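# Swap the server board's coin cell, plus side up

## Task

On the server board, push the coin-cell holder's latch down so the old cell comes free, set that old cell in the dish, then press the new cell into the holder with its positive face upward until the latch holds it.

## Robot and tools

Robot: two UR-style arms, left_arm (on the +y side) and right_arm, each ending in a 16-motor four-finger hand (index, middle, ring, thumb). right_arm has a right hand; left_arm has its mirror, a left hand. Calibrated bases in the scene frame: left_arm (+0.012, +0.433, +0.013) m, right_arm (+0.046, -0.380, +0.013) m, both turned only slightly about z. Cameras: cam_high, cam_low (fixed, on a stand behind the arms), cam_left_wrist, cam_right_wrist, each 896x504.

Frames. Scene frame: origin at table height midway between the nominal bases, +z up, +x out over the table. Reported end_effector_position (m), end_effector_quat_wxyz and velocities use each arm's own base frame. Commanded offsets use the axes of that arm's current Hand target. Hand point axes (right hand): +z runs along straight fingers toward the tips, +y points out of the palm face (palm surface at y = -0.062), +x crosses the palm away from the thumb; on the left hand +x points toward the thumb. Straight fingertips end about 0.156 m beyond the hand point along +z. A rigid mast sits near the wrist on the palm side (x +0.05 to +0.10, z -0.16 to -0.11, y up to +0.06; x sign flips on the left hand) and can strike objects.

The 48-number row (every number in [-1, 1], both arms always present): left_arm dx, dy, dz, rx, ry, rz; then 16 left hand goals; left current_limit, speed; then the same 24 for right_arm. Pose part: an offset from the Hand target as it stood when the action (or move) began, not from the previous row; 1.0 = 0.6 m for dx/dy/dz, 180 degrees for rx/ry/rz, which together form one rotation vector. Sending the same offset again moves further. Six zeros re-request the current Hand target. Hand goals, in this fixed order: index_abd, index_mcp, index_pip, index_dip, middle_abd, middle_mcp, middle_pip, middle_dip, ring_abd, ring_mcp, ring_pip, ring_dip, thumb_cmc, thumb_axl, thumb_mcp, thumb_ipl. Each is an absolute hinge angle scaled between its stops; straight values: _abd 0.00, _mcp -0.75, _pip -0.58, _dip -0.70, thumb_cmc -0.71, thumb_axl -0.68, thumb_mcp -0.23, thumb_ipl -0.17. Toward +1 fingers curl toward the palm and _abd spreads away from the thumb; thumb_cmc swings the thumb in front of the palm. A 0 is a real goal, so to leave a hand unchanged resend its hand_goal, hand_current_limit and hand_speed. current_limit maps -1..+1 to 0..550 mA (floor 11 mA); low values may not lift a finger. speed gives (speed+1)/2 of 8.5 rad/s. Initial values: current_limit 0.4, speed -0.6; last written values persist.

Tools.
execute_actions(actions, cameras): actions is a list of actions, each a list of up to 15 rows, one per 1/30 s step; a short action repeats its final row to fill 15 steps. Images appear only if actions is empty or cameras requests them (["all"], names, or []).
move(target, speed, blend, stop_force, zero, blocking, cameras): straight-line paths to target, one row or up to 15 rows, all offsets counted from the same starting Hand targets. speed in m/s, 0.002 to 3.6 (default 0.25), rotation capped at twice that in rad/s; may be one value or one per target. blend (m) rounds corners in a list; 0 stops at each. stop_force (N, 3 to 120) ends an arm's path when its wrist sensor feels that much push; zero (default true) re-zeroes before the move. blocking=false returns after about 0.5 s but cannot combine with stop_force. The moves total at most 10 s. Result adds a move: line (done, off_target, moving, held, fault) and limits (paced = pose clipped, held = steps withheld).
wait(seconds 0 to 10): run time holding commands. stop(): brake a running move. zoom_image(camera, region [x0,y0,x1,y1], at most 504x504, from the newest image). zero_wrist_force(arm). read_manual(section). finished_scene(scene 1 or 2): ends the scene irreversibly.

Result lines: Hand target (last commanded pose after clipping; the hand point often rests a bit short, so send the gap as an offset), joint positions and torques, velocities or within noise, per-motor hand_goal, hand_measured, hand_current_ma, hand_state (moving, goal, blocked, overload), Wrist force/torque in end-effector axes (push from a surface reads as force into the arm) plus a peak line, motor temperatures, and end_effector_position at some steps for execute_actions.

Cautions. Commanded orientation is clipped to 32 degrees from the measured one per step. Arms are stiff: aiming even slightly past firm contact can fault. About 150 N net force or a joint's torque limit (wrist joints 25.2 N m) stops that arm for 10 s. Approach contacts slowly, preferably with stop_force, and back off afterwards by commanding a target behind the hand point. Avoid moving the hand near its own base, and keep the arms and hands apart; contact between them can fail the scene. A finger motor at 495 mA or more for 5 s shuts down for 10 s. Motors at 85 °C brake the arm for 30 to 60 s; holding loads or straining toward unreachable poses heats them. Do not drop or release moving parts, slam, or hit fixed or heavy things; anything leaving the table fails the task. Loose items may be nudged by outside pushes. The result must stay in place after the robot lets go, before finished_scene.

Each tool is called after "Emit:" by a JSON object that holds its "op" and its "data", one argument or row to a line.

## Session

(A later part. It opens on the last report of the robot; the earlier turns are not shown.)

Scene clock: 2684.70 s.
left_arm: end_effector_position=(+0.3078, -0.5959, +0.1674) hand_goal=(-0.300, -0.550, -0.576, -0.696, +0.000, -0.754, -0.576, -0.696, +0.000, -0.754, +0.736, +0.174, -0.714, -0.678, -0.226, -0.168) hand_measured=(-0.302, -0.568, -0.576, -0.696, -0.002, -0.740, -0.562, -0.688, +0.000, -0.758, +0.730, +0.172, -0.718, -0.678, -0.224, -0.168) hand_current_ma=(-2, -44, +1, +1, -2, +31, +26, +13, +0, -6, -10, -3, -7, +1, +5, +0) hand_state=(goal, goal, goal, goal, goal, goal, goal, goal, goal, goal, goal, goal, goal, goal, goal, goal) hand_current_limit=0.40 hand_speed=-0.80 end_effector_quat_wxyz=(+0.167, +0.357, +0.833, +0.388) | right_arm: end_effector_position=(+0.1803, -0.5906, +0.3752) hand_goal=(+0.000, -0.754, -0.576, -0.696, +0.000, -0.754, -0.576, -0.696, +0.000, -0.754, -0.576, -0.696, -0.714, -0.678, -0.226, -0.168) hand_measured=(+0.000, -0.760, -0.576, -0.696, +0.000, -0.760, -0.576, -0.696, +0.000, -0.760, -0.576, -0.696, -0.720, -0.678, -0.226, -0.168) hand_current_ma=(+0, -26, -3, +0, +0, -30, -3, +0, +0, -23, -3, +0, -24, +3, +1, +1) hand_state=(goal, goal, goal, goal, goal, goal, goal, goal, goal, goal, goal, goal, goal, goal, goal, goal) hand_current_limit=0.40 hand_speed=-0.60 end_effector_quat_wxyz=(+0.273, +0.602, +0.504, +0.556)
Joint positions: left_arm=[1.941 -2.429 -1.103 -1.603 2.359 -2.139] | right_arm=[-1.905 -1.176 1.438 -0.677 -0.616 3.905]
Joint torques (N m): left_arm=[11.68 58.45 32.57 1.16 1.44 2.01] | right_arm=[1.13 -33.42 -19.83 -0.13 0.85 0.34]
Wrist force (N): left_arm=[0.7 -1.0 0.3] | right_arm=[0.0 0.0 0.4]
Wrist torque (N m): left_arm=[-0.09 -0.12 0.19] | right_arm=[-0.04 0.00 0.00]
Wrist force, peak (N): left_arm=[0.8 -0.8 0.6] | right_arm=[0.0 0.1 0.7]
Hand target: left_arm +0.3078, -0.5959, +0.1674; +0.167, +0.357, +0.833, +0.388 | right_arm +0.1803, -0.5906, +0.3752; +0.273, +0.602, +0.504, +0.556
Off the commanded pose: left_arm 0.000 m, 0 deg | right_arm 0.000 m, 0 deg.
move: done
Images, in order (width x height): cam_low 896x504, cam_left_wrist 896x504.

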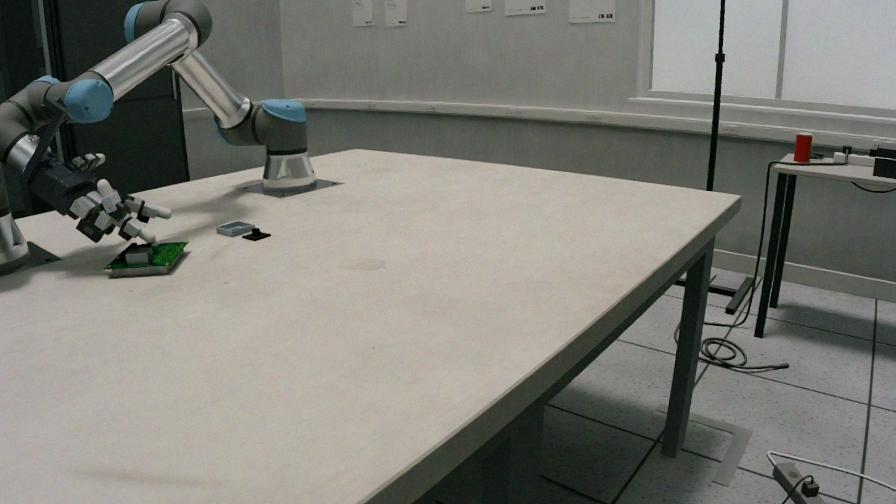

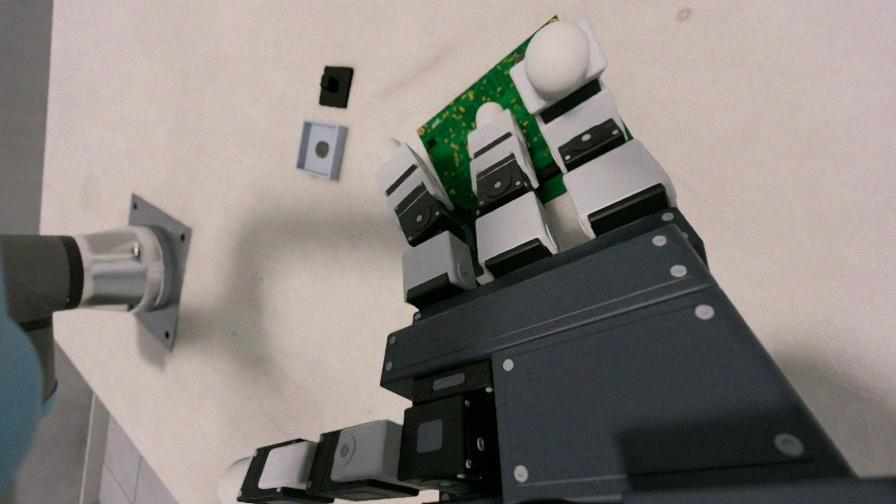

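Emit:
{"op": "move", "data": {
  "target": [0,0.0038,-0.0032,0,0,0, -0.3,-0.55,-0.576,-0.696,0.0,-0.754,-0.576,-0.696,0,-0.754,0.737,0.174,-0.714,-0.678,-0.226,-0.168,0.4,-0.8, 0,0,0,0,0,0, 0,-0.754,-0.576,-0.696,0,-0.754,-0.576,-0.696,0,-0.754,-0.576,-0.696,-0.714,-0.678,-0.226,-0.168,0.4,-0.6],
  "speed": 0.01,
  "cameras": ["cam_low","cam_left_wrist"]
}}

Emit:
{"op": "zoom_image", "data": {
  "camera": "cam_low",
  "region": [145, 230, 175, 260]
}}

Scene clock: 2690.47 s.
left_arm: end_effector_position=(+0.3078, -0.5959, +0.1704) hand_goal=(-0.300, -0.550, -0.576, -0.696, +0.000, -0.754, -0.576, -0.696, +0.000, -0.754, +0.736, +0.174, -0.714, -0.678, -0.226, -0.168) hand_measured=(-0.302, -0.568, -0.576, -0.696, -0.002, -0.752, -0.570, -0.690, +0.000, -0.758, +0.730, +0.172, -0.718, -0.678, -0.224, -0.168) hand_current_ma=(-2, -44, +1, +1, -1, +2, +10, +11, +0, -6, -10, -3, -7, +1, +5, +0) hand_state=(goal, goal, goal, goal, goal, goal, goal, goal, goal, goal, goal, goal, goal, goal, goal, goal) hand_current_limit=0.40 hand_speed=-0.80 end_effector_quat_wxyz=(+0.167, +0.357, +0.833, +0.388) | right_arm: end_effector_position=(+0.1803, -0.5906, +0.3752) hand_goal=(+0.000, -0.754, -0.576, -0.696, +0.000, -0.754, -0.576, -0.696, +0.000, -0.754, -0.576, -0.696, -0.714, -0.678, -0.226, -0.168) hand_measured=(+0.000, -0.760, -0.576, -0.696, +0.000, -0.760, -0.576, -0.696, +0.000, -0.760, -0.576, -0.696, -0.720, -0.678, -0.226, -0.168) hand_current_ma=(+0, -26, -3, +0, +0, -30, -3, +0, +0, -23, -3, +0, -24, +3, +1, +1) hand_state=(goal, goal, goal, goal, goal, goal, goal, goal, goal, goal, goal, goal, goal, goal, goal, goal) hand_current_limit=0.40 hand_speed=-0.60 end_effector_quat_wxyz=(+0.273, +0.602, +0.504, +0.556)
Joint positions: left_arm=[1.941 -2.426 -1.1 -1.609 2.359 -2.139] | right_arm=[-1.905 -1.176 1.438 -0.677 -0.616 3.905]
Joint torques (N m): left_arm=[8.03 57.6 31.45 1.5 1.93 0.02] | right_arm=[1.16 -34.11 -20.24 -0.03 0.94 0.44]
Wrist force (N): left_arm=[0.7 -1.2 0.2] | right_arm=[0.0 -0.1 0.4]
Wrist torque (N m): left_arm=[-0.05 -0.11 0.18] | right_arm=[-0.04 0.00 0.01]
Wrist force, peak (N): left_arm=[0.8 -1.3 0.0] | right_arm=[-0.1 0.1 0.8]
Hand target: left_arm +0.3078, -0.5959, +0.1704; +0.167, +0.357, +0.833, +0.388 | right_arm +0.1803, -0.5906, +0.3752; +0.273, +0.602, +0.504, +0.556
Off the commanded pose: left_arm 0.000 m, 0 deg | right_arm 0.000 m, 0 deg.
move: done
Images, in order (width x height): cam_low 896x504, cam_left_wrist 896x504.

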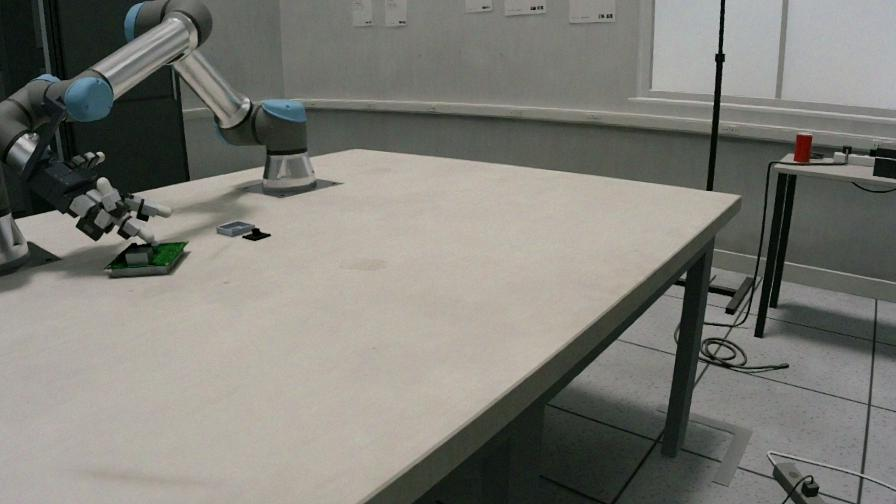

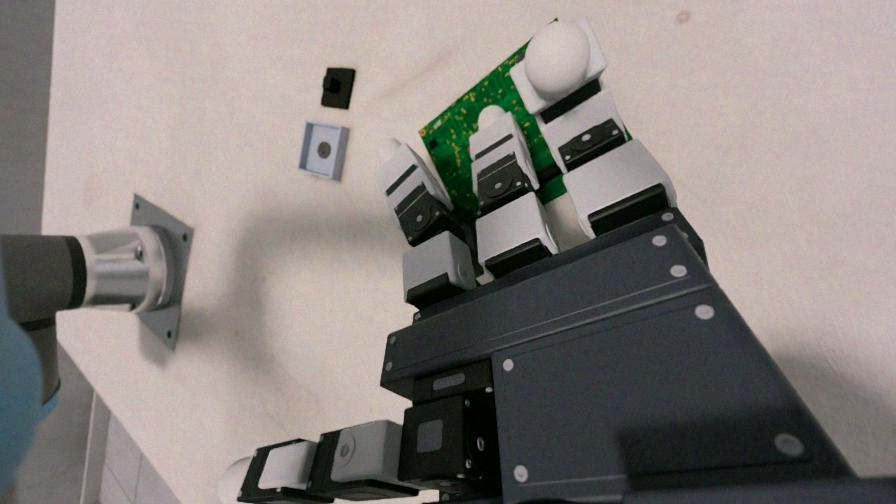

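Scaled by 16.800 from the camera's 896x504 image, which has a finer 1280x720 frame.

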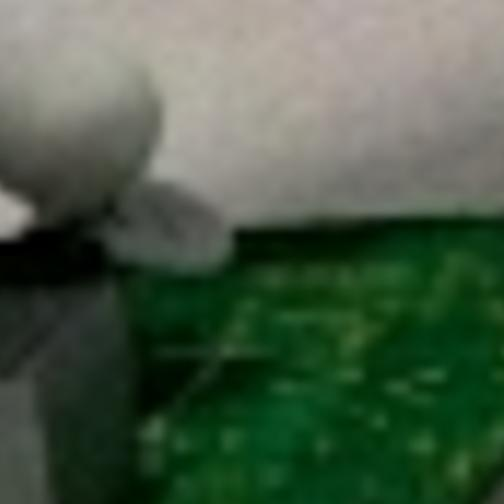

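Emit:
{"op": "move", "data": {
  "target": [
    [0,0.0051,-0.0043,0,0,0, -0.3,-0.55,-0.576,-0.696,0.0,-0.754,-0.576,-0.696,0,-0.754,0.737,0.174,-0.714,-0.678,-0.226,-0.168,0.4,-0.8, 0,0,0,0,0,0, 0,-0.754,-0.576,-0.696,0,-0.754,-0.576,-0.696,0,-0.754,-0.576,-0.696,-0.714,-0.678,-0.226,-0.168,0.4,-0.6],
    [0,0.0766,-0.0643,0,0,0, -0.3,-0.55,-0.576,-0.696,0.0,-0.754,-0.576,-0.696,0,-0.754,0.737,0.174,-0.714,-0.678,-0.226,-0.168,0.4,-0.8, 0,0,0,0,0,0, 0,-0.754,-0.576,-0.696,0,-0.754,-0.576,-0.696,0,-0.754,-0.576,-0.696,-0.714,-0.678,-0.226,-0.168,0.4,-0.6]
  ],
  "speed": [0.01,0.1],
  "cameras": ["cam_low","cam_left_wrist"]
}}

Emit:
{"op": "zoom_image", "data": {
  "camera": "cam_low",
  "region": [145, 230, 175, 260]
}}

Emit:
{"op": "zoom_image", "data": {
  "camera": "cam_left_wrist",
  "region": [430, 75, 550, 185]
}}

Scene clock: 2699.97 s.
left_arm: end_effector_position=(+0.3077, -0.5959, +0.2304) hand_goal=(-0.300, -0.550, -0.576, -0.696, +0.000, -0.754, -0.576, -0.696, +0.000, -0.754, +0.736, +0.174, -0.714, -0.678, -0.226, -0.168) hand_measured=(-0.302, -0.568, -0.576, -0.696, -0.002, -0.760, -0.576, -0.694, +0.000, -0.758, +0.730, +0.172, -0.720, -0.678, -0.224, -0.168) hand_current_ma=(-2, -41, +0, +1, -1, -8, +1, +3, +0, -7, -9, -3, -8, +1, +5, +0) hand_state=(goal, goal, goal, goal, goal, goal, goal, goal, goal, goal, goal, goal, goal, goal, goal, goal) hand_current_limit=0.40 hand_speed=-0.80 end_effector_quat_wxyz=(+0.168, +0.357, +0.833, +0.388) | right_arm: end_effector_position=(+0.1803, -0.5906, +0.3752) hand_goal=(+0.000, -0.754, -0.576, -0.696, +0.000, -0.754, -0.576, -0.696, +0.000, -0.754, -0.576, -0.696, -0.714, -0.678, -0.226, -0.168) hand_measured=(+0.000, -0.760, -0.576, -0.696, +0.000, -0.760, -0.576, -0.696, +0.000, -0.760, -0.576, -0.696, -0.720, -0.678, -0.226, -0.168) hand_current_ma=(+0, -26, -3, +0, +0, -30, -3, +0, +0, -23, -3, +0, -24, +3, +1, +1) hand_state=(goal, goal, goal, goal, goal, goal, goal, goal, goal, goal, goal, goal, goal, goal, goal, goal) hand_current_limit=0.40 hand_speed=-0.60 end_effector_quat_wxyz=(+0.273, +0.602, +0.504, +0.556)
Joint positions: left_arm=[1.941 -2.374 -1.034 -1.726 2.359 -2.139] | right_arm=[-1.905 -1.176 1.438 -0.677 -0.616 3.905]
Joint torques (N m): left_arm=[-12.09 48.08 13.76 1.36 1.11 -2.01] | right_arm=[0.92 -33.83 -20.22 -0.12 0.9 0.33]
Wrist force (N): left_arm=[0.5 -1.3 0.2] | right_arm=[0.0 0.2 0.6]
Wrist torque (N m): left_arm=[-0.01 -0.05 0.16] | right_arm=[-0.03 0.00 0.01]
Wrist force, peak (N): left_arm=[0.8 -2.4 0.9] | right_arm=[0.0 0.2 0.8]
Hand target: left_arm +0.3077, -0.5958, +0.2304; +0.167, +0.357, +0.833, +0.388 | right_arm +0.1803, -0.5906, +0.3752; +0.273, +0.602, +0.504, +0.556
Off the commanded pose: left_arm 0.000 m, 0 deg | right_arm 0.000 m, 0 deg.
move: done
Images, in order (width x height): cam_low 896x504, cam_left_wrist 896x504.

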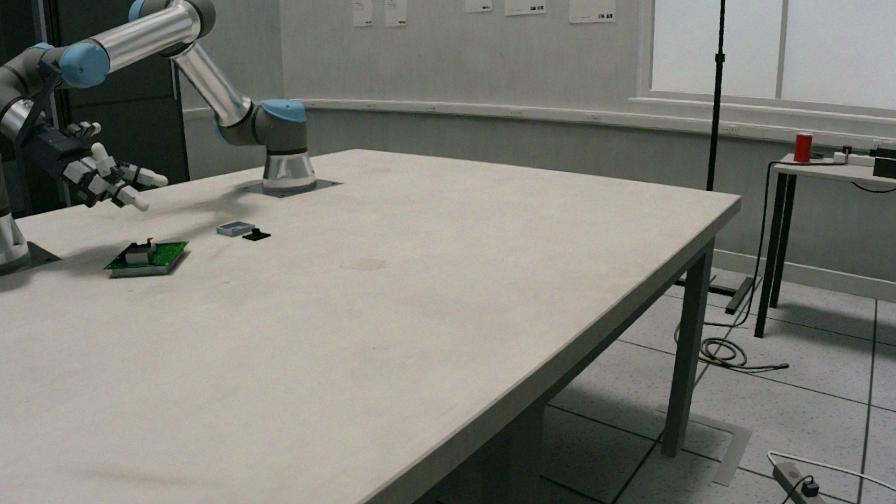

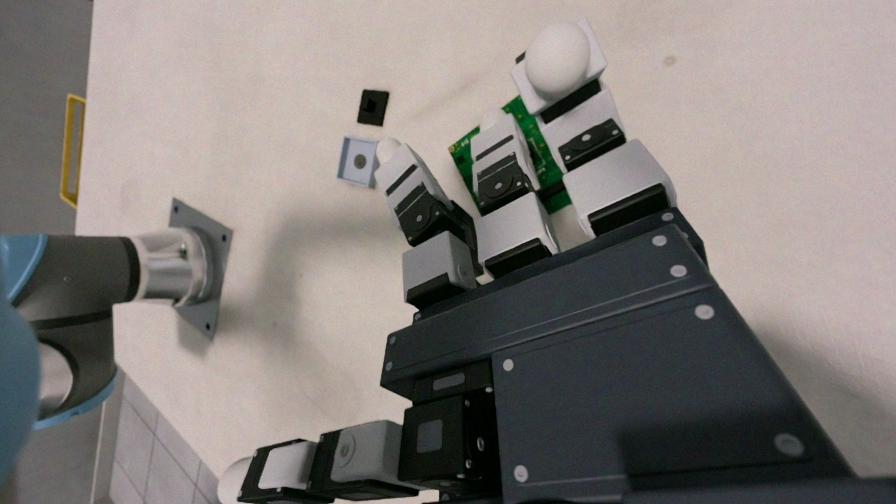

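Scaled by 16.800 from the camera's 896x504 image, which has a finer 1280x720 frame.

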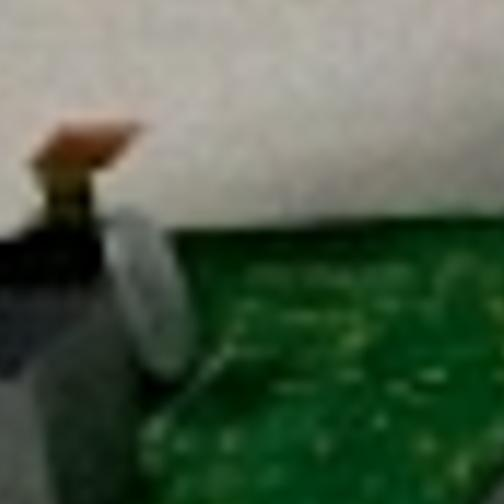

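Scaled by 4.200 from the camera's 896x504 image, which has a finer 1280x720 frame.

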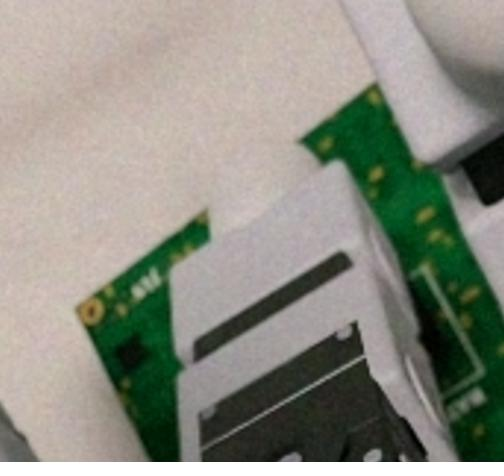

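Emit:
{"op": "move", "data": {
  "target": [-0.005,0.0363,0.1788,0.2778,0,0, -0.3,-0.97,-0.576,-0.696,0.0,-0.754,-0.576,-0.696,0,-0.754,0.737,0.174,-0.714,-0.678,-0.226,-0.168,0.4,-0.7, 0,0,0,0,0,0, 0,-0.754,-0.576,-0.696,0,-0.754,-0.576,-0.696,0,-0.754,-0.576,-0.696,-0.714,-0.678,-0.226,-0.168,0.4,-0.6],
  "speed": 0.2,
  "cameras": ["cam_low","cam_left_wrist"]
}}

Emit:
{"op": "zoom_image", "data": {
  "camera": "cam_low",
  "region": [145, 230, 175, 260]
}}

Emit:
{"op": "zoom_image", "data": {
  "camera": "cam_left_wrist",
  "region": [440, 60, 510, 130]
}}

Scene clock: 2725.37 s.
left_arm: end_effector_position=(+0.3796, -0.5318, +0.1781) hand_goal=(-0.300, -0.970, -0.576, -0.696, +0.000, -0.754, -0.576, -0.696, +0.000, -0.754, +0.736, +0.174, -0.714, -0.678, -0.226, -0.168) hand_measured=(-0.302, -0.968, -0.576, -0.696, -0.002, -0.756, -0.576, -0.694, +0.000, -0.758, +0.730, +0.172, -0.716, -0.678, -0.224, -0.168) hand_current_ma=(-2, +2, +0, +1, -1, -1, +1, +3, +0, -7, -9, -3, -3, +1, +5, +0) hand_state=(goal, goal, goal, goal, goal, goal, goal, goal, goal, goal, goal, goal, goal, goal, goal, goal) hand_current_limit=0.40 hand_speed=-0.70 end_effector_quat_wxyz=(+0.001, +0.395, +0.919, -0.001) | right_arm: end_effector_position=(+0.1803, -0.5906, +0.3752) hand_goal=(+0.000, -0.754, -0.576, -0.696, +0.000, -0.754, -0.576, -0.696, +0.000, -0.754, -0.576, -0.696, -0.714, -0.678, -0.226, -0.168) hand_measured=(+0.000, -0.760, -0.576, -0.696, +0.000, -0.760, -0.576, -0.696, +0.000, -0.760, -0.576, -0.696, -0.720, -0.678, -0.226, -0.168) hand_current_ma=(+0, -26, -3, +0, +0, -30, -3, +0, +0, -23, -3, +0, -24, +3, +1, +1) hand_state=(goal, goal, goal, goal, goal, goal, goal, goal, goal, goal, goal, goal, goal, goal, goal, goal) hand_current_limit=0.40 hand_speed=-0.60 end_effector_quat_wxyz=(+0.273, +0.602, +0.504, +0.556)
Joint positions: left_arm=[2.267 -2.082 -1.386 -1.243 1.57 -1.634] | right_arm=[-1.905 -1.176 1.438 -0.677 -0.616 3.905]
Joint torques (N m): left_arm=[-5.23 35.89 35.74 1.32 -1.26 -0.42] | right_arm=[0.47 -34.55 -19.98 -0.13 0.95 0.36]
Wrist force (N): left_arm=[0.1 0.3 -0.1] | right_arm=[0.2 0.0 0.4]
Wrist torque (N m): left_arm=[0.02 -0.02 0.20] | right_arm=[-0.03 -0.02 0.02]
Wrist force, peak (N): left_arm=[0.7 -2.3 -0.1] | right_arm=[0.0 0.1 0.8]
Hand target: left_arm +0.3796, -0.5319, +0.1780; +0.001, +0.395, +0.919, -0.001 | right_arm +0.1803, -0.5906, +0.3752; +0.273, +0.602, +0.504, +0.556
Off the commanded pose: left_arm 0.000 m, 0 deg | right_arm 0.000 m, 0 deg.
move: done
Images, in order (width x height): cam_low 896x504, cam_left_wrist 896x504.

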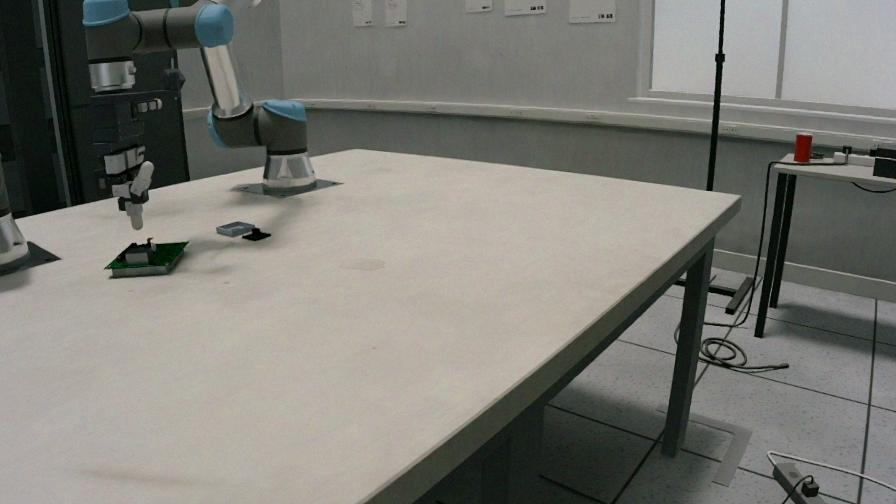

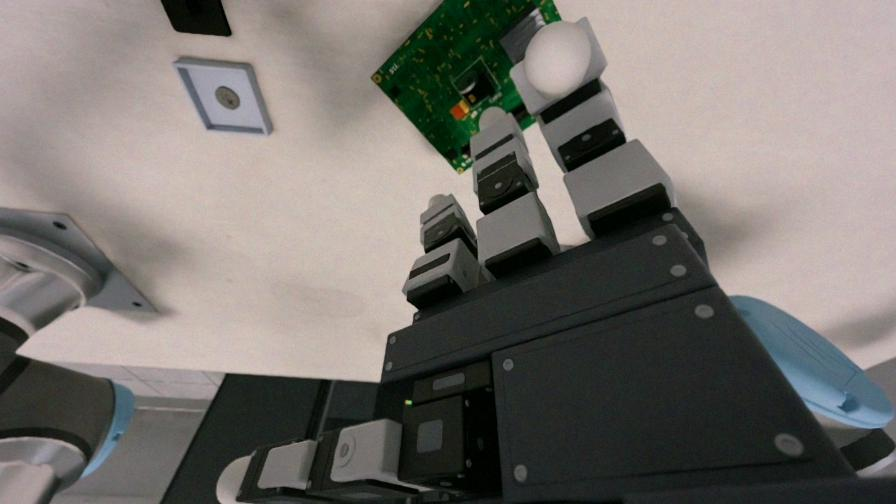

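Scaled by 16.800 from the camera's 896x504 image, which has a finer 1280x720 frame.

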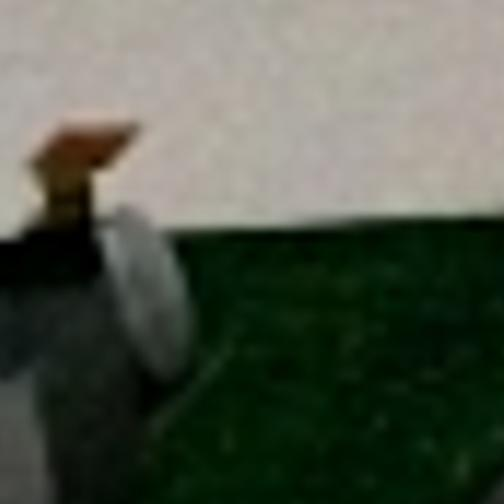

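Scaled by 7.200 from the camera's 896x504 image, which has a finer 1280x720 frame.

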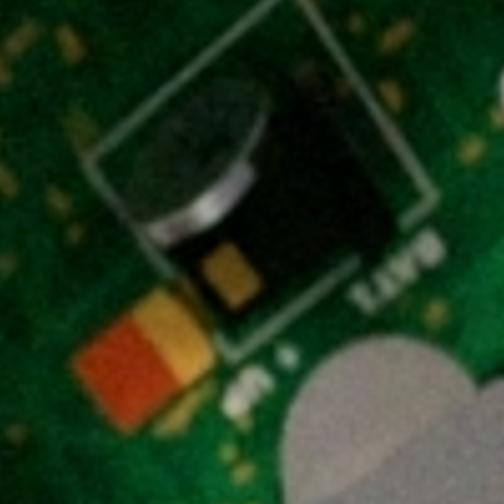

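Emit:
{"op": "move", "data": {
  "target": [
    [0.0132,0.0625,0,0,0,0, -0.3,-0.97,-0.576,-0.696,0.0,-0.754,-0.576,-0.696,0,-0.754,0.737,0.174,-0.714,-0.678,-0.226,-0.168,0.4,-0.7, 0,0,0,0,0,0, 0,-0.754,-0.576,-0.696,0,-0.754,-0.576,-0.696,0,-0.754,-0.576,-0.696,-0.714,-0.678,-0.226,-0.168,0.4,-0.6],
    [0.0132,0.0625,0.0775,0,0,0, -0.3,-0.97,-0.576,-0.696,0.0,-0.754,-0.576,-0.696,0,-0.754,0.737,0.174,-0.714,-0.678,-0.226,-0.168,0.4,-0.7, 0,0,0,0,0,0, 0,-0.754,-0.576,-0.696,0,-0.754,-0.576,-0.696,0,-0.754,-0.576,-0.696,-0.714,-0.678,-0.226,-0.168,0.4,-0.6],
    [0.0132,0.0427,0.0775,0,0,0, -0.3,-0.97,-0.576,-0.696,0.0,-0.754,-0.576,-0.696,0,-0.754,0.737,0.174,-0.714,-0.678,-0.226,-0.168,0.4,-0.7, 0,0,0,0,0,0, 0,-0.754,-0.576,-0.696,0,-0.754,-0.576,-0.696,0,-0.754,-0.576,-0.696,-0.714,-0.678,-0.226,-0.168,0.4,-0.6]
  ],
  "speed": [0.12,0.08,0.02],
  "blend": [0.01,0,0],
  "cameras": ["cam_low"]
}}

Emit:
{"op": "zoom_image", "data": {
  "camera": "cam_low",
  "region": [145, 230, 175, 260]
}}

Scene clock: 2758.10 s.
left_arm: end_effector_position=(+0.3926, -0.5087, +0.1315) hand_goal=(-0.300, -0.970, -0.576, -0.696, +0.000, -0.754, -0.576, -0.696, +0.000, -0.754, +0.736, +0.174, -0.714, -0.678, -0.226, -0.168) hand_measured=(-0.302, -0.968, -0.576, -0.696, -0.002, -0.728, -0.566, -0.692, +0.000, -0.758, +0.730, +0.172, -0.716, -0.678, -0.224, -0.168) hand_current_ma=(-2, +2, +0, +1, -2, +64, +19, +4, +0, -6, -9, -3, -2, +1, +5, +0) hand_state=(goal, goal, goal, goal, goal, blocked, goal, goal, goal, goal, goal, goal, goal, goal, goal, goal) hand_current_limit=0.40 hand_speed=-0.70 end_effector_quat_wxyz=(+0.001, +0.395, +0.919, -0.001) | right_arm: end_effector_position=(+0.1803, -0.5906, +0.3752) hand_goal=(+0.000, -0.754, -0.576, -0.696, +0.000, -0.754, -0.576, -0.696, +0.000, -0.754, -0.576, -0.696, -0.714, -0.678, -0.226, -0.168) hand_measured=(+0.000, -0.760, -0.576, -0.696, +0.000, -0.760, -0.576, -0.696, +0.000, -0.760, -0.576, -0.696, -0.720, -0.678, -0.226, -0.168) hand_current_ma=(+0, -26, -3, +0, +0, -30, -3, +0, +0, -23, -3, +0, -24, +3, +1, +1) hand_state=(goal, goal, goal, goal, goal, goal, goal, goal, goal, goal, goal, goal, goal, goal, goal, goal) hand_current_limit=0.40 hand_speed=-0.60 end_effector_quat_wxyz=(+0.273, +0.602, +0.504, +0.556)
Joint positions: left_arm=[2.304 -2.093 -1.496 -1.121 1.57 -1.597] | right_arm=[-1.905 -1.176 1.438 -0.677 -0.616 3.905]
Joint torques (N m): left_arm=[9.6 41.55 23.06 1.83 1.19 1.95] | right_arm=[1.28 -35.08 -19.65 -0.08 0.84 0.25]
Wrist force (N): left_arm=[0.2 1.4 -0.5] | right_arm=[0.1 0.3 0.4]
Wrist torque (N m): left_arm=[-0.06 -0.04 0.18] | right_arm=[0.01 -0.02 0.03]
Wrist force, peak (N): left_arm=[0.2 -0.2 -5.8] | right_arm=[0.2 -0.2 0.7]
Hand target: left_arm +0.3927, -0.5086, +0.1315; +0.001, +0.395, +0.919, -0.001 | right_arm +0.1803, -0.5906, +0.3752; +0.273, +0.602, +0.504, +0.556
Off the commanded pose: left_arm 0.000 m, 0 deg | right_arm 0.000 m, 0 deg.
move: done
Images, in order (width x height): cam_low 896x504.

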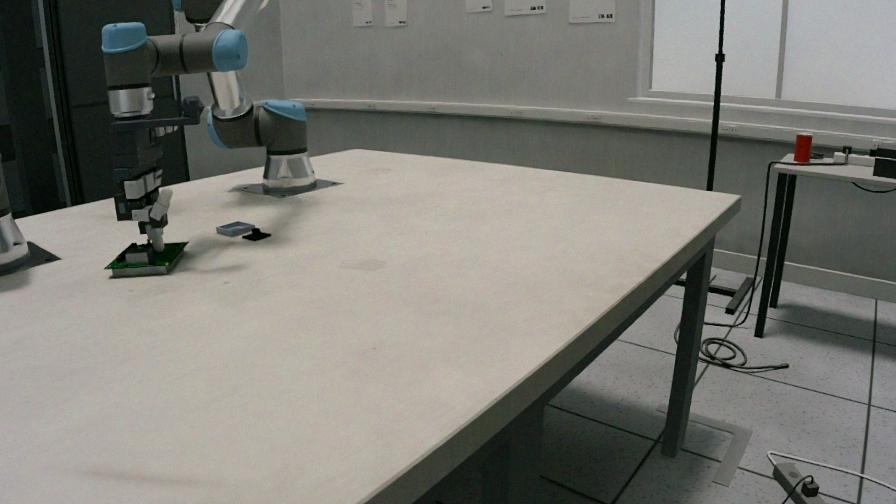

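Scaled by 16.800 from the camera's 896x504 image, which has a finer 1280x720 frame.

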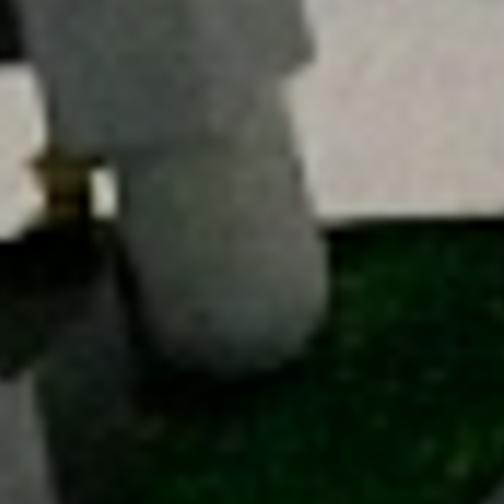

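Emit:
{"op": "move", "data": {
  "target": [
    [0,0.01583,0.0082,0.02778,0,0, -0.3,-0.97,-0.576,-0.696,0.0,-0.754,-0.576,-0.696,0,-0.754,0.737,0.174,-0.714,-0.678,-0.226,-0.168,0.4,-0.7, 0,0,0,0,0,0, 0,-0.754,-0.576,-0.696,0,-0.754,-0.576,-0.696,0,-0.754,-0.576,-0.696,-0.714,-0.678,-0.226,-0.168,0.4,-0.6],
    [0,0.0306,0.0177,0.05556,0,0, -0.3,-0.97,-0.576,-0.696,0.0,-0.754,-0.576,-0.696,0,-0.754,0.737,0.174,-0.714,-0.678,-0.226,-0.168,0.4,-0.7, 0,0,0,0,0,0, 0,-0.754,-0.576,-0.696,0,-0.754,-0.576,-0.696,0,-0.754,-0.576,-0.696,-0.714,-0.678,-0.226,-0.168,0.4,-0.6],
    [0,0.04428,0.0285,0.08333,0,0, -0.3,-0.97,-0.576,-0.696,0.0,-0.754,-0.576,-0.696,0,-0.754,0.737,0.174,-0.714,-0.678,-0.226,-0.168,0.4,-0.7, 0,0,0,0,0,0, 0,-0.754,-0.576,-0.696,0,-0.754,-0.576,-0.696,0,-0.754,-0.576,-0.696,-0.714,-0.678,-0.226,-0.168,0.4,-0.6],
    [0,0.0567,0.04038,0.11111,0,0, -0.3,-0.97,-0.576,-0.696,0.0,-0.754,-0.576,-0.696,0,-0.754,0.737,0.174,-0.714,-0.678,-0.226,-0.168,0.4,-0.7, 0,0,0,0,0,0, 0,-0.754,-0.576,-0.696,0,-0.754,-0.576,-0.696,0,-0.754,-0.576,-0.696,-0.714,-0.678,-0.226,-0.168,0.4,-0.6],
    [0,0.06783,0.05333,0.13889,0,0, -0.3,-0.97,-0.576,-0.696,0.0,-0.754,-0.576,-0.696,0,-0.754,0.737,0.174,-0.714,-0.678,-0.226,-0.168,0.4,-0.7, 0,0,0,0,0,0, 0,-0.754,-0.576,-0.696,0,-0.754,-0.576,-0.696,0,-0.754,-0.576,-0.696,-0.714,-0.678,-0.226,-0.168,0.4,-0.6]
  ],
  "speed": 0.04,
  "blend": [0.002,0.002,0.002,0.002,0],
  "cameras": ["cam_low","cam_left_wrist"]
}}

Emit:
{"op": "zoom_image", "data": {
  "camera": "cam_low",
  "region": [145, 230, 175, 260]
}}

Scene clock: 2777.70 s.
left_arm: end_effector_position=(+0.4224, -0.4805, +0.0994) hand_goal=(-0.300, -0.970, -0.576, -0.696, +0.000, -0.754, -0.576, -0.696, +0.000, -0.754, +0.736, +0.174, -0.714, -0.678, -0.226, -0.168) hand_measured=(-0.302, -0.966, -0.576, -0.696, -0.002, -0.730, -0.566, -0.692, +0.000, -0.754, +0.730, +0.172, -0.712, -0.678, -0.224, -0.168) hand_current_ma=(-2, +7, +0, +1, -1, +56, +17, +5, +0, +0, -9, -3, +2, +1, +5, +0) hand_state=(goal, goal, goal, goal, goal, blocked, goal, goal, goal, goal, goal, goal, goal, goal, goal, goal) hand_current_limit=0.40 hand_speed=-0.70 end_effector_quat_wxyz=(-0.085, +0.385, +0.897, -0.200) end_effector_velocity=(-0.001, +0.000, +0.000) end_effector_angular_velocity=(+0.007, -0.003, +0.001) | right_arm: end_effector_position=(+0.1803, -0.5906, +0.3752) hand_goal=(+0.000, -0.754, -0.576, -0.696, +0.000, -0.754, -0.576, -0.696, +0.000, -0.754, -0.576, -0.696, -0.714, -0.678, -0.226, -0.168) hand_measured=(+0.000, -0.760, -0.576, -0.696, +0.000, -0.760, -0.576, -0.696, +0.000, -0.760, -0.576, -0.696, -0.720, -0.678, -0.226, -0.168) hand_current_ma=(+0, -26, -3, +0, +0, -30, -3, +0, +0, -23, -3, +0, -24, +3, +1, +1) hand_state=(goal, goal, goal, goal, goal, goal, goal, goal, goal, goal, goal, goal, goal, goal, goal, goal) hand_current_limit=0.40 hand_speed=-0.60 end_effector_quat_wxyz=(+0.273, +0.602, +0.504, +0.556)
Joint positions: left_arm=[2.527 -2.067 -1.563 -1.172 1.142 -1.355] | right_arm=[-1.905 -1.176 1.438 -0.677 -0.616 3.905]
Joint velocities: left_arm=[-0.003 0 0 0.001 0.007 -0.005] | right_arm=[within noise]
Joint torques (N m): left_arm=[-13.04 38.34 17.12 3.2 -0.01 -2.31] | right_arm=[1.06 -34.32 -20.38 0.11 0.91 0.4]
Wrist force (N): left_arm=[0.0 1.2 -0.4] | right_arm=[0.1 0.0 0.4]
Wrist torque (N m): left_arm=[0.01 -0.02 -0.05] | right_arm=[-0.03 -0.01 0.02]
Wrist force, peak (N): left_arm=[0.2 1.7 0.1] | right_arm=[0.1 -0.1 0.9]
Hand target: left_arm +0.4223, -0.4806, +0.0995; -0.085, +0.385, +0.897, -0.200 | right_arm +0.1803, -0.5906, +0.3752; +0.273, +0.602, +0.504, +0.556
Off the commanded pose: left_arm 0.000 m, 0 deg | right_arm 0.000 m, 0 deg.
move: done
Images, in order (width x height): cam_low 896x504, cam_left_wrist 896x504.

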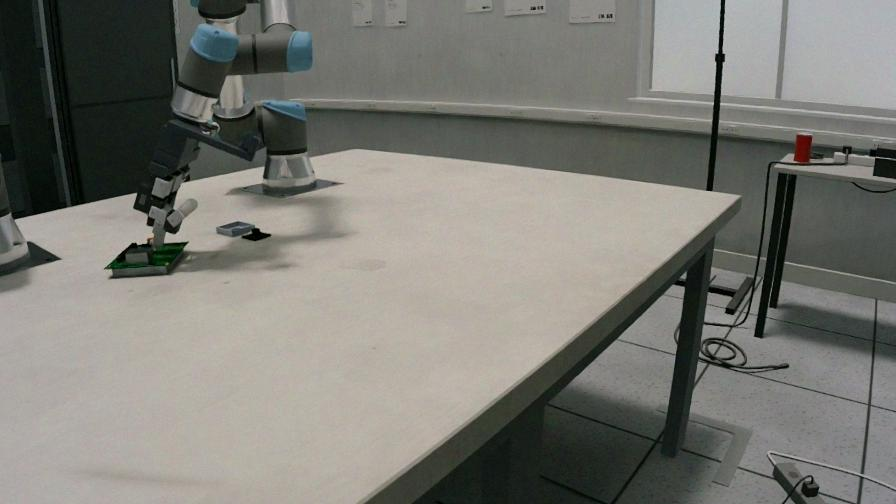

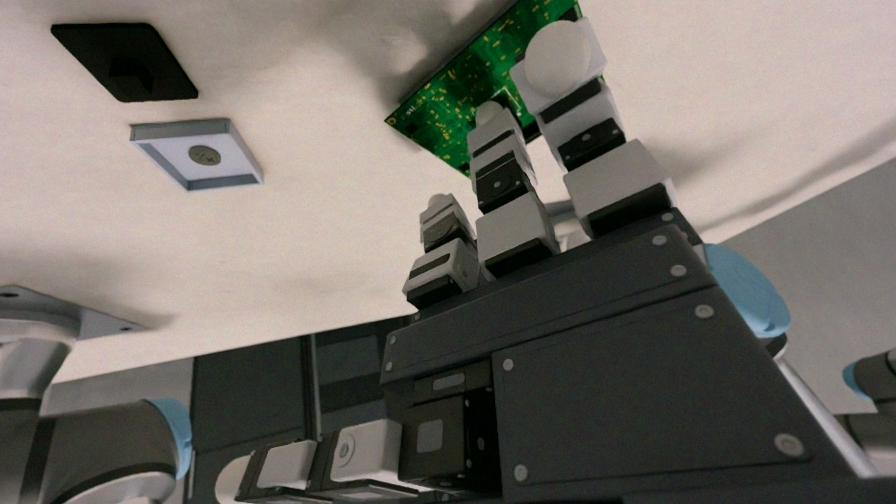

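Scaled by 16.800 from the camera's 896x504 image, which has a finer 1280x720 frame.

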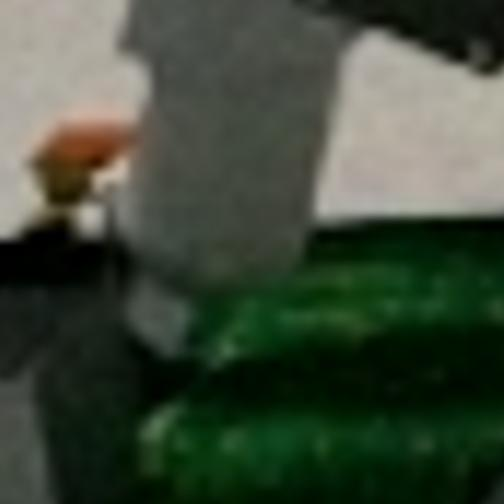

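Emit:
{"op": "move", "data": {
  "target": [
    [0,-0.02717,-0.01617,-0.04167,0,0, -0.3,-0.754,-0.576,-0.696,0.0,-0.754,-0.576,-0.696,0,-0.754,0.737,0.174,-0.714,-0.678,-0.226,-0.168,0.4,-0.8, 0,0,0,0,0,0, 0,-0.754,-0.576,-0.696,0,-0.754,-0.576,-0.696,0,-0.754,-0.576,-0.696,-0.714,-0.678,-0.226,-0.168,0.4,-0.6],
    [0,-0.05617,-0.02867,-0.08333,0,0, -0.3,-0.754,-0.576,-0.696,0.0,-0.754,-0.576,-0.696,0,-0.754,0.737,0.174,-0.714,-0.678,-0.226,-0.168,0.4,-0.8, 0,0,0,0,0,0, 0,-0.754,-0.576,-0.696,0,-0.754,-0.576,-0.696,0,-0.754,-0.576,-0.696,-0.714,-0.678,-0.226,-0.168,0.4,-0.6],
    [0,-0.08667,-0.03733,-0.125,0,0, -0.3,-0.754,-0.576,-0.696,0.0,-0.754,-0.576,-0.696,0,-0.754,0.737,0.174,-0.714,-0.678,-0.226,-0.168,0.4,-0.8, 0,0,0,0,0,0, 0,-0.754,-0.576,-0.696,0,-0.754,-0.576,-0.696,0,-0.754,-0.576,-0.696,-0.714,-0.678,-0.226,-0.168,0.4,-0.6],
    [0,-0.118,-0.04183,-0.16667,0,0, -0.3,-0.754,-0.576,-0.696,0.0,-0.754,-0.576,-0.696,0,-0.754,0.737,0.174,-0.714,-0.678,-0.226,-0.168,0.4,-0.8, 0,0,0,0,0,0, 0,-0.754,-0.576,-0.696,0,-0.754,-0.576,-0.696,0,-0.754,-0.576,-0.696,-0.714,-0.678,-0.226,-0.168,0.4,-0.6],
    [0,-0.1495,-0.04233,-0.20833,0,0, -0.3,-0.754,-0.576,-0.696,0.0,-0.754,-0.576,-0.696,0,-0.754,0.737,0.174,-0.714,-0.678,-0.226,-0.168,0.4,-0.8, 0,0,0,0,0,0, 0,-0.754,-0.576,-0.696,0,-0.754,-0.576,-0.696,0,-0.754,-0.576,-0.696,-0.714,-0.678,-0.226,-0.168,0.4,-0.6],
    [0,-0.181,-0.03867,-0.25,0,0, -0.3,-0.754,-0.576,-0.696,0.0,-0.754,-0.576,-0.696,0,-0.754,0.737,0.174,-0.714,-0.678,-0.226,-0.168,0.4,-0.8, 0,0,0,0,0,0, 0,-0.754,-0.576,-0.696,0,-0.754,-0.576,-0.696,0,-0.754,-0.576,-0.696,-0.714,-0.678,-0.226,-0.168,0.4,-0.6]
  ],
  "speed": 0.05,
  "blend": [0.002,0.002,0.002,0.002,0.002,0],
  "cameras": ["cam_low","cam_left_wrist"]
}}

Emit:
{"op": "zoom_image", "data": {
  "camera": "cam_low",
  "region": [145, 230, 175, 260]
}}

Scene clock: 2823.10 s.
left_arm: end_effector_position=(+0.3578, -0.5417, +0.1665) hand_goal=(-0.300, -0.754, -0.576, -0.696, +0.000, -0.754, -0.576, -0.696, +0.000, -0.754, +0.736, +0.174, -0.714, -0.678, -0.226, -0.168) hand_measured=(-0.302, -0.754, -0.576, -0.696, -0.002, -0.734, -0.566, -0.692, +0.000, -0.756, +0.730, +0.172, -0.714, -0.678, -0.224, -0.168) hand_current_ma=(-2, +0, +0, +1, -2, +51, +16, +6, +0, -1, -9, -3, -1, +1, +5, +0) hand_state=(goal, goal, goal, goal, goal, blocked, goal, goal, goal, goal, goal, goal, goal, goal, goal, goal) hand_current_limit=0.40 hand_speed=-0.80 end_effector_quat_wxyz=(+0.069, +0.389, +0.905, +0.159) | right_arm: end_effector_position=(+0.1803, -0.5906, +0.3752) hand_goal=(+0.000, -0.754, -0.576, -0.696, +0.000, -0.754, -0.576, -0.696, +0.000, -0.754, -0.576, -0.696, -0.714, -0.678, -0.226, -0.168) hand_measured=(+0.000, -0.760, -0.576, -0.696, +0.000, -0.760, -0.576, -0.696, +0.000, -0.760, -0.576, -0.696, -0.720, -0.678, -0.226, -0.168) hand_current_ma=(+0, -26, -3, +0, +0, -30, -3, +0, +0, -23, -3, +0, -24, +3, +1, +1) hand_state=(goal, goal, goal, goal, goal, goal, goal, goal, goal, goal, goal, goal, goal, goal, goal, goal) hand_current_limit=0.40 hand_speed=-0.60 end_effector_quat_wxyz=(+0.273, +0.602, +0.504, +0.556)
Joint positions: left_arm=[2.128 -2.175 -1.364 -1.244 1.912 -1.785] | right_arm=[-1.905 -1.176 1.438 -0.677 -0.616 3.905]
Joint torques (N m): left_arm=[12.46 53.82 12.74 3.83 -1.16 1.8] | right_arm=[0.96 -33.84 -20.48 -0.13 1 0.33]
Wrist force (N): left_arm=[0.2 0.4 0.6] | right_arm=[0.3 0.3 0.4]
Wrist torque (N m): left_arm=[-0.12 -0.02 0.17] | right_arm=[0.00 -0.04 0.04]
Wrist force, peak (N): left_arm=[-0.1 1.7 -1.4] | right_arm=[0.1 0.1 0.8]
Hand target: left_arm +0.3580, -0.5415, +0.1665; +0.069, +0.389, +0.905, +0.159 | right_arm +0.1803, -0.5906, +0.3752; +0.273, +0.602, +0.504, +0.556
Off the commanded pose: left_arm 0.000 m, 0 deg | right_arm 0.000 m, 0 deg.
move: done
Images, in order (width x height): cam_low 896x504, cam_left_wrist 896x504.

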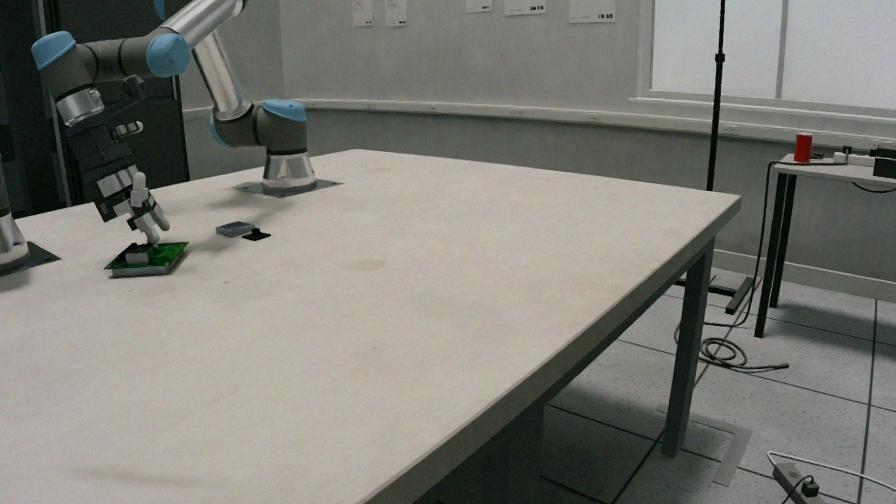

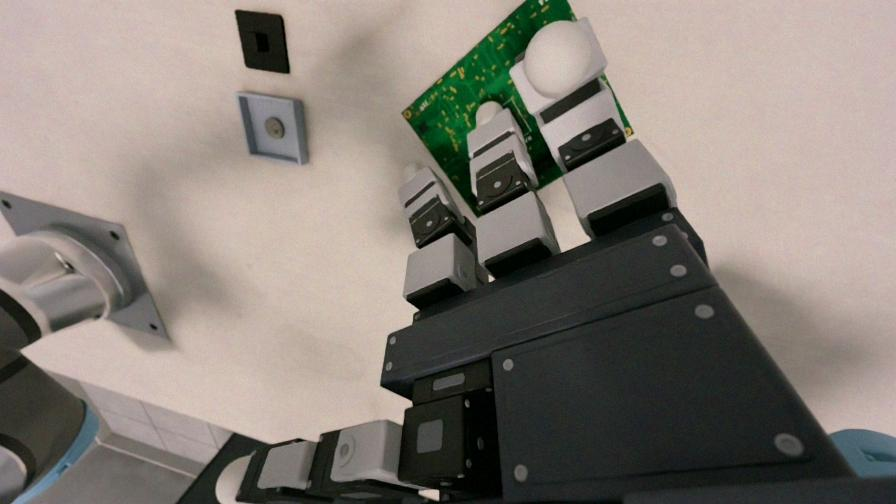

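Scaled by 16.800 from the camera's 896x504 image, which has a finer 1280x720 frame.

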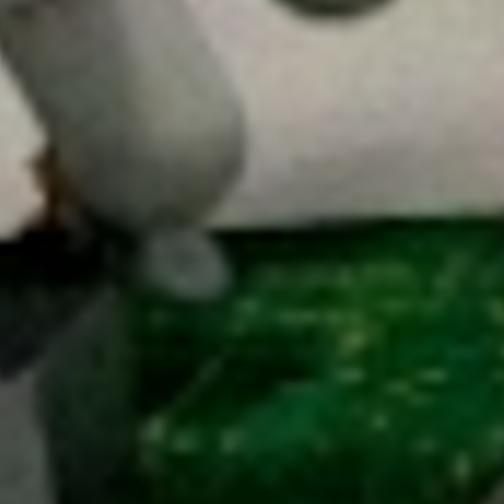

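Emit:
{"op": "move", "data": {
  "target": [
    [0,-0.02717,-0.01617,-0.04167,0,0, -0.3,-0.754,-0.576,-0.696,0.0,-0.754,-0.576,-0.696,0,-0.754,0.737,0.174,-0.714,-0.678,-0.226,-0.168,0.4,-0.8, 0,0,0,0,0,0, 0,-0.754,-0.576,-0.696,0,-0.754,-0.576,-0.696,0,-0.754,-0.576,-0.696,-0.714,-0.678,-0.226,-0.168,0.4,-0.6],
    [0,-0.05617,-0.02867,-0.08333,0,0, -0.3,-0.754,-0.576,-0.696,0.0,-0.754,-0.576,-0.696,0,-0.754,0.737,0.174,-0.714,-0.678,-0.226,-0.168,0.4,-0.8, 0,0,0,0,0,0, 0,-0.754,-0.576,-0.696,0,-0.754,-0.576,-0.696,0,-0.754,-0.576,-0.696,-0.714,-0.678,-0.226,-0.168,0.4,-0.6],
    [0,-0.08667,-0.03733,-0.125,0,0, -0.3,-0.754,-0.576,-0.696,0.0,-0.754,-0.576,-0.696,0,-0.754,0.737,0.174,-0.714,-0.678,-0.226,-0.168,0.4,-0.8, 0,0,0,0,0,0, 0,-0.754,-0.576,-0.696,0,-0.754,-0.576,-0.696,0,-0.754,-0.576,-0.696,-0.714,-0.678,-0.226,-0.168,0.4,-0.6],
    [0,-0.118,-0.04183,-0.16667,0,0, -0.3,-0.754,-0.576,-0.696,0.0,-0.754,-0.576,-0.696,0,-0.754,0.737,0.174,-0.714,-0.678,-0.226,-0.168,0.4,-0.8, 0,0,0,0,0,0, 0,-0.754,-0.576,-0.696,0,-0.754,-0.576,-0.696,0,-0.754,-0.576,-0.696,-0.714,-0.678,-0.226,-0.168,0.4,-0.6]
  ],
  "speed": 0.05,
  "blend": [0.002,0.002,0.002,0],
  "cameras": ["cam_low","cam_left_wrist"]
}}

Emit:
{"op": "zoom_image", "data": {
  "camera": "cam_low",
  "region": [145, 230, 175, 260]
}}

Emit:
{"op": "zoom_image", "data": {
  "camera": "cam_left_wrist",
  "region": [450, 75, 550, 165]
}}

Scene clock: 2838.93 s.
left_arm: end_effector_position=(+0.3033, -0.5934, +0.1659) hand_goal=(-0.300, -0.754, -0.576, -0.696, +0.000, -0.754, -0.576, -0.696, +0.000, -0.754, +0.736, +0.174, -0.714, -0.678, -0.226, -0.168) hand_measured=(-0.302, -0.758, -0.576, -0.696, -0.002, -0.732, -0.564, -0.688, +0.000, -0.758, +0.730, +0.172, -0.718, -0.678, -0.224, -0.168) hand_current_ma=(-2, -6, +0, +1, -2, +55, +26, +13, +0, -6, -9, -3, -7, +1, +5, +0) hand_state=(goal, goal, goal, goal, goal, blocked, goal, goal, goal, goal, goal, goal, goal, goal, goal, goal) hand_current_limit=0.40 hand_speed=-0.80 end_effector_quat_wxyz=(+0.168, +0.357, +0.833, +0.388) end_effector_velocity=(-0.001, +0.000, -0.001) end_effector_angular_velocity=(-0.001, +0.005, -0.002) | right_arm: end_effector_position=(+0.1803, -0.5906, +0.3752) hand_goal=(+0.000, -0.754, -0.576, -0.696, +0.000, -0.754, -0.576, -0.696, +0.000, -0.754, -0.576, -0.696, -0.714, -0.678, -0.226, -0.168) hand_measured=(+0.000, -0.760, -0.576, -0.696, +0.000, -0.760, -0.576, -0.696, +0.000, -0.760, -0.576, -0.696, -0.720, -0.678, -0.226, -0.168) hand_current_ma=(+0, -26, -3, +0, +0, -30, -3, +0, +0, -23, -3, +0, -24, +3, +1, +1) hand_state=(goal, goal, goal, goal, goal, goal, goal, goal, goal, goal, goal, goal, goal, goal, goal, goal) hand_current_limit=0.40 hand_speed=-0.60 end_effector_quat_wxyz=(+0.273, +0.602, +0.504, +0.556)
Joint positions: left_arm=[1.937 -2.422 -1.119 -1.597 2.357 -2.144] | right_arm=[-1.905 -1.176 1.438 -0.677 -0.616 3.905]
Joint velocities: left_arm=[-0.001 0.002 -0.003 0.004 -0.004 0.005] | right_arm=[within noise]
Joint torques (N m): left_arm=[9.85 60.74 10.74 3.58 -1.37 2.07] | right_arm=[1.09 -34.61 -20.27 -0.14 0.83 0.36]
Wrist force (N): left_arm=[0.5 -0.2 0.2] | right_arm=[0.4 0.2 0.5]
Wrist torque (N m): left_arm=[-0.20 -0.09 0.17] | right_arm=[-0.02 -0.05 0.04]
Wrist force, peak (N): left_arm=[0.4 0.7 -1.1] | right_arm=[0.2 -0.1 0.8]
Hand target: left_arm +0.3035, -0.5932, +0.1659; +0.167, +0.357, +0.833, +0.388 | right_arm +0.1803, -0.5906, +0.3752; +0.273, +0.602, +0.504, +0.556
Off the commanded pose: left_arm 0.000 m, 0 deg | right_arm 0.000 m, 0 deg.
move: done
Images, in order (width x height): cam_low 896x504, cam_left_wrist 896x504.

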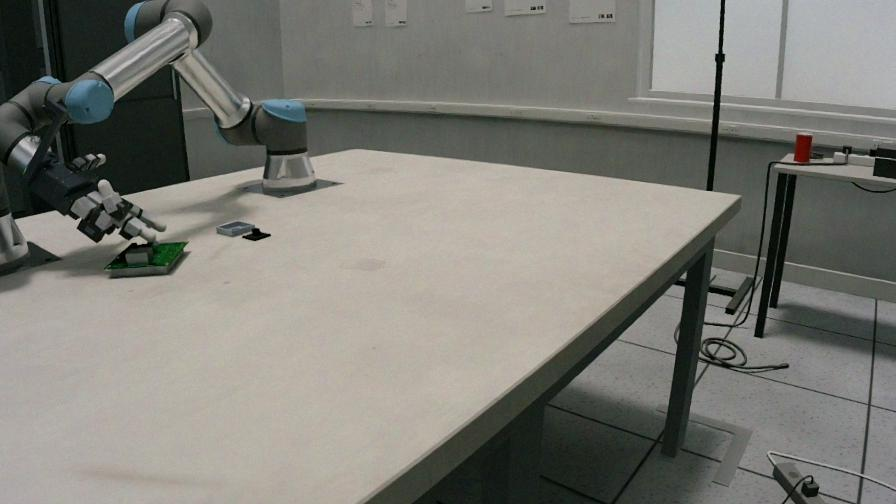

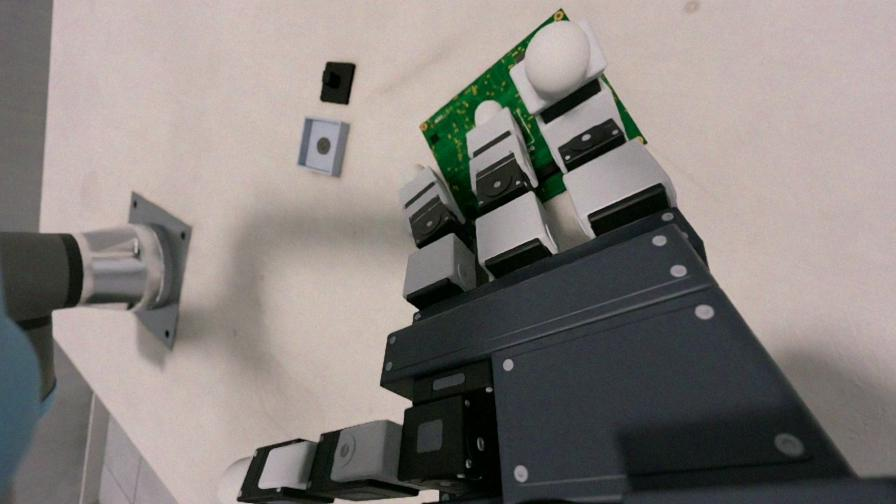

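Scaled by 16.800 from the camera's 896x504 image, which has a finer 1280x720 frame.

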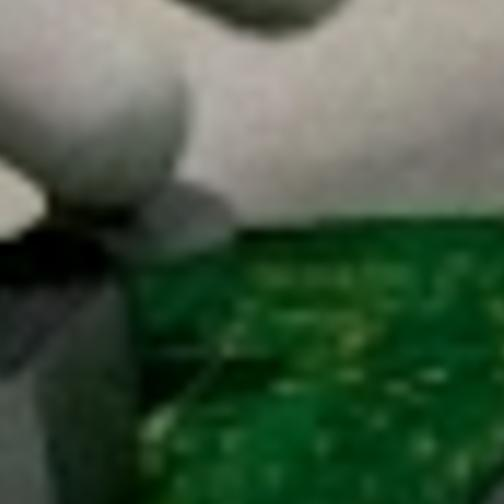

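Scaled by 5.040 from the camera's 896x504 image, which has a finer 1280x720 frame.

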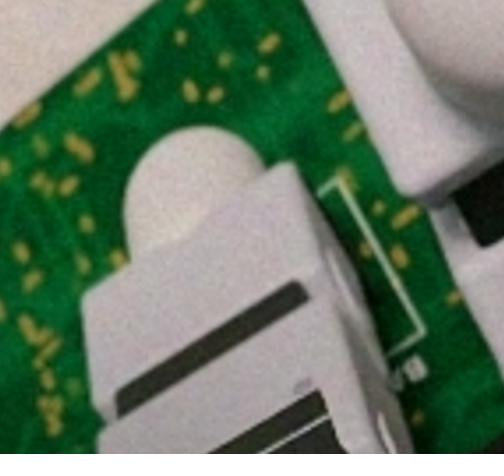

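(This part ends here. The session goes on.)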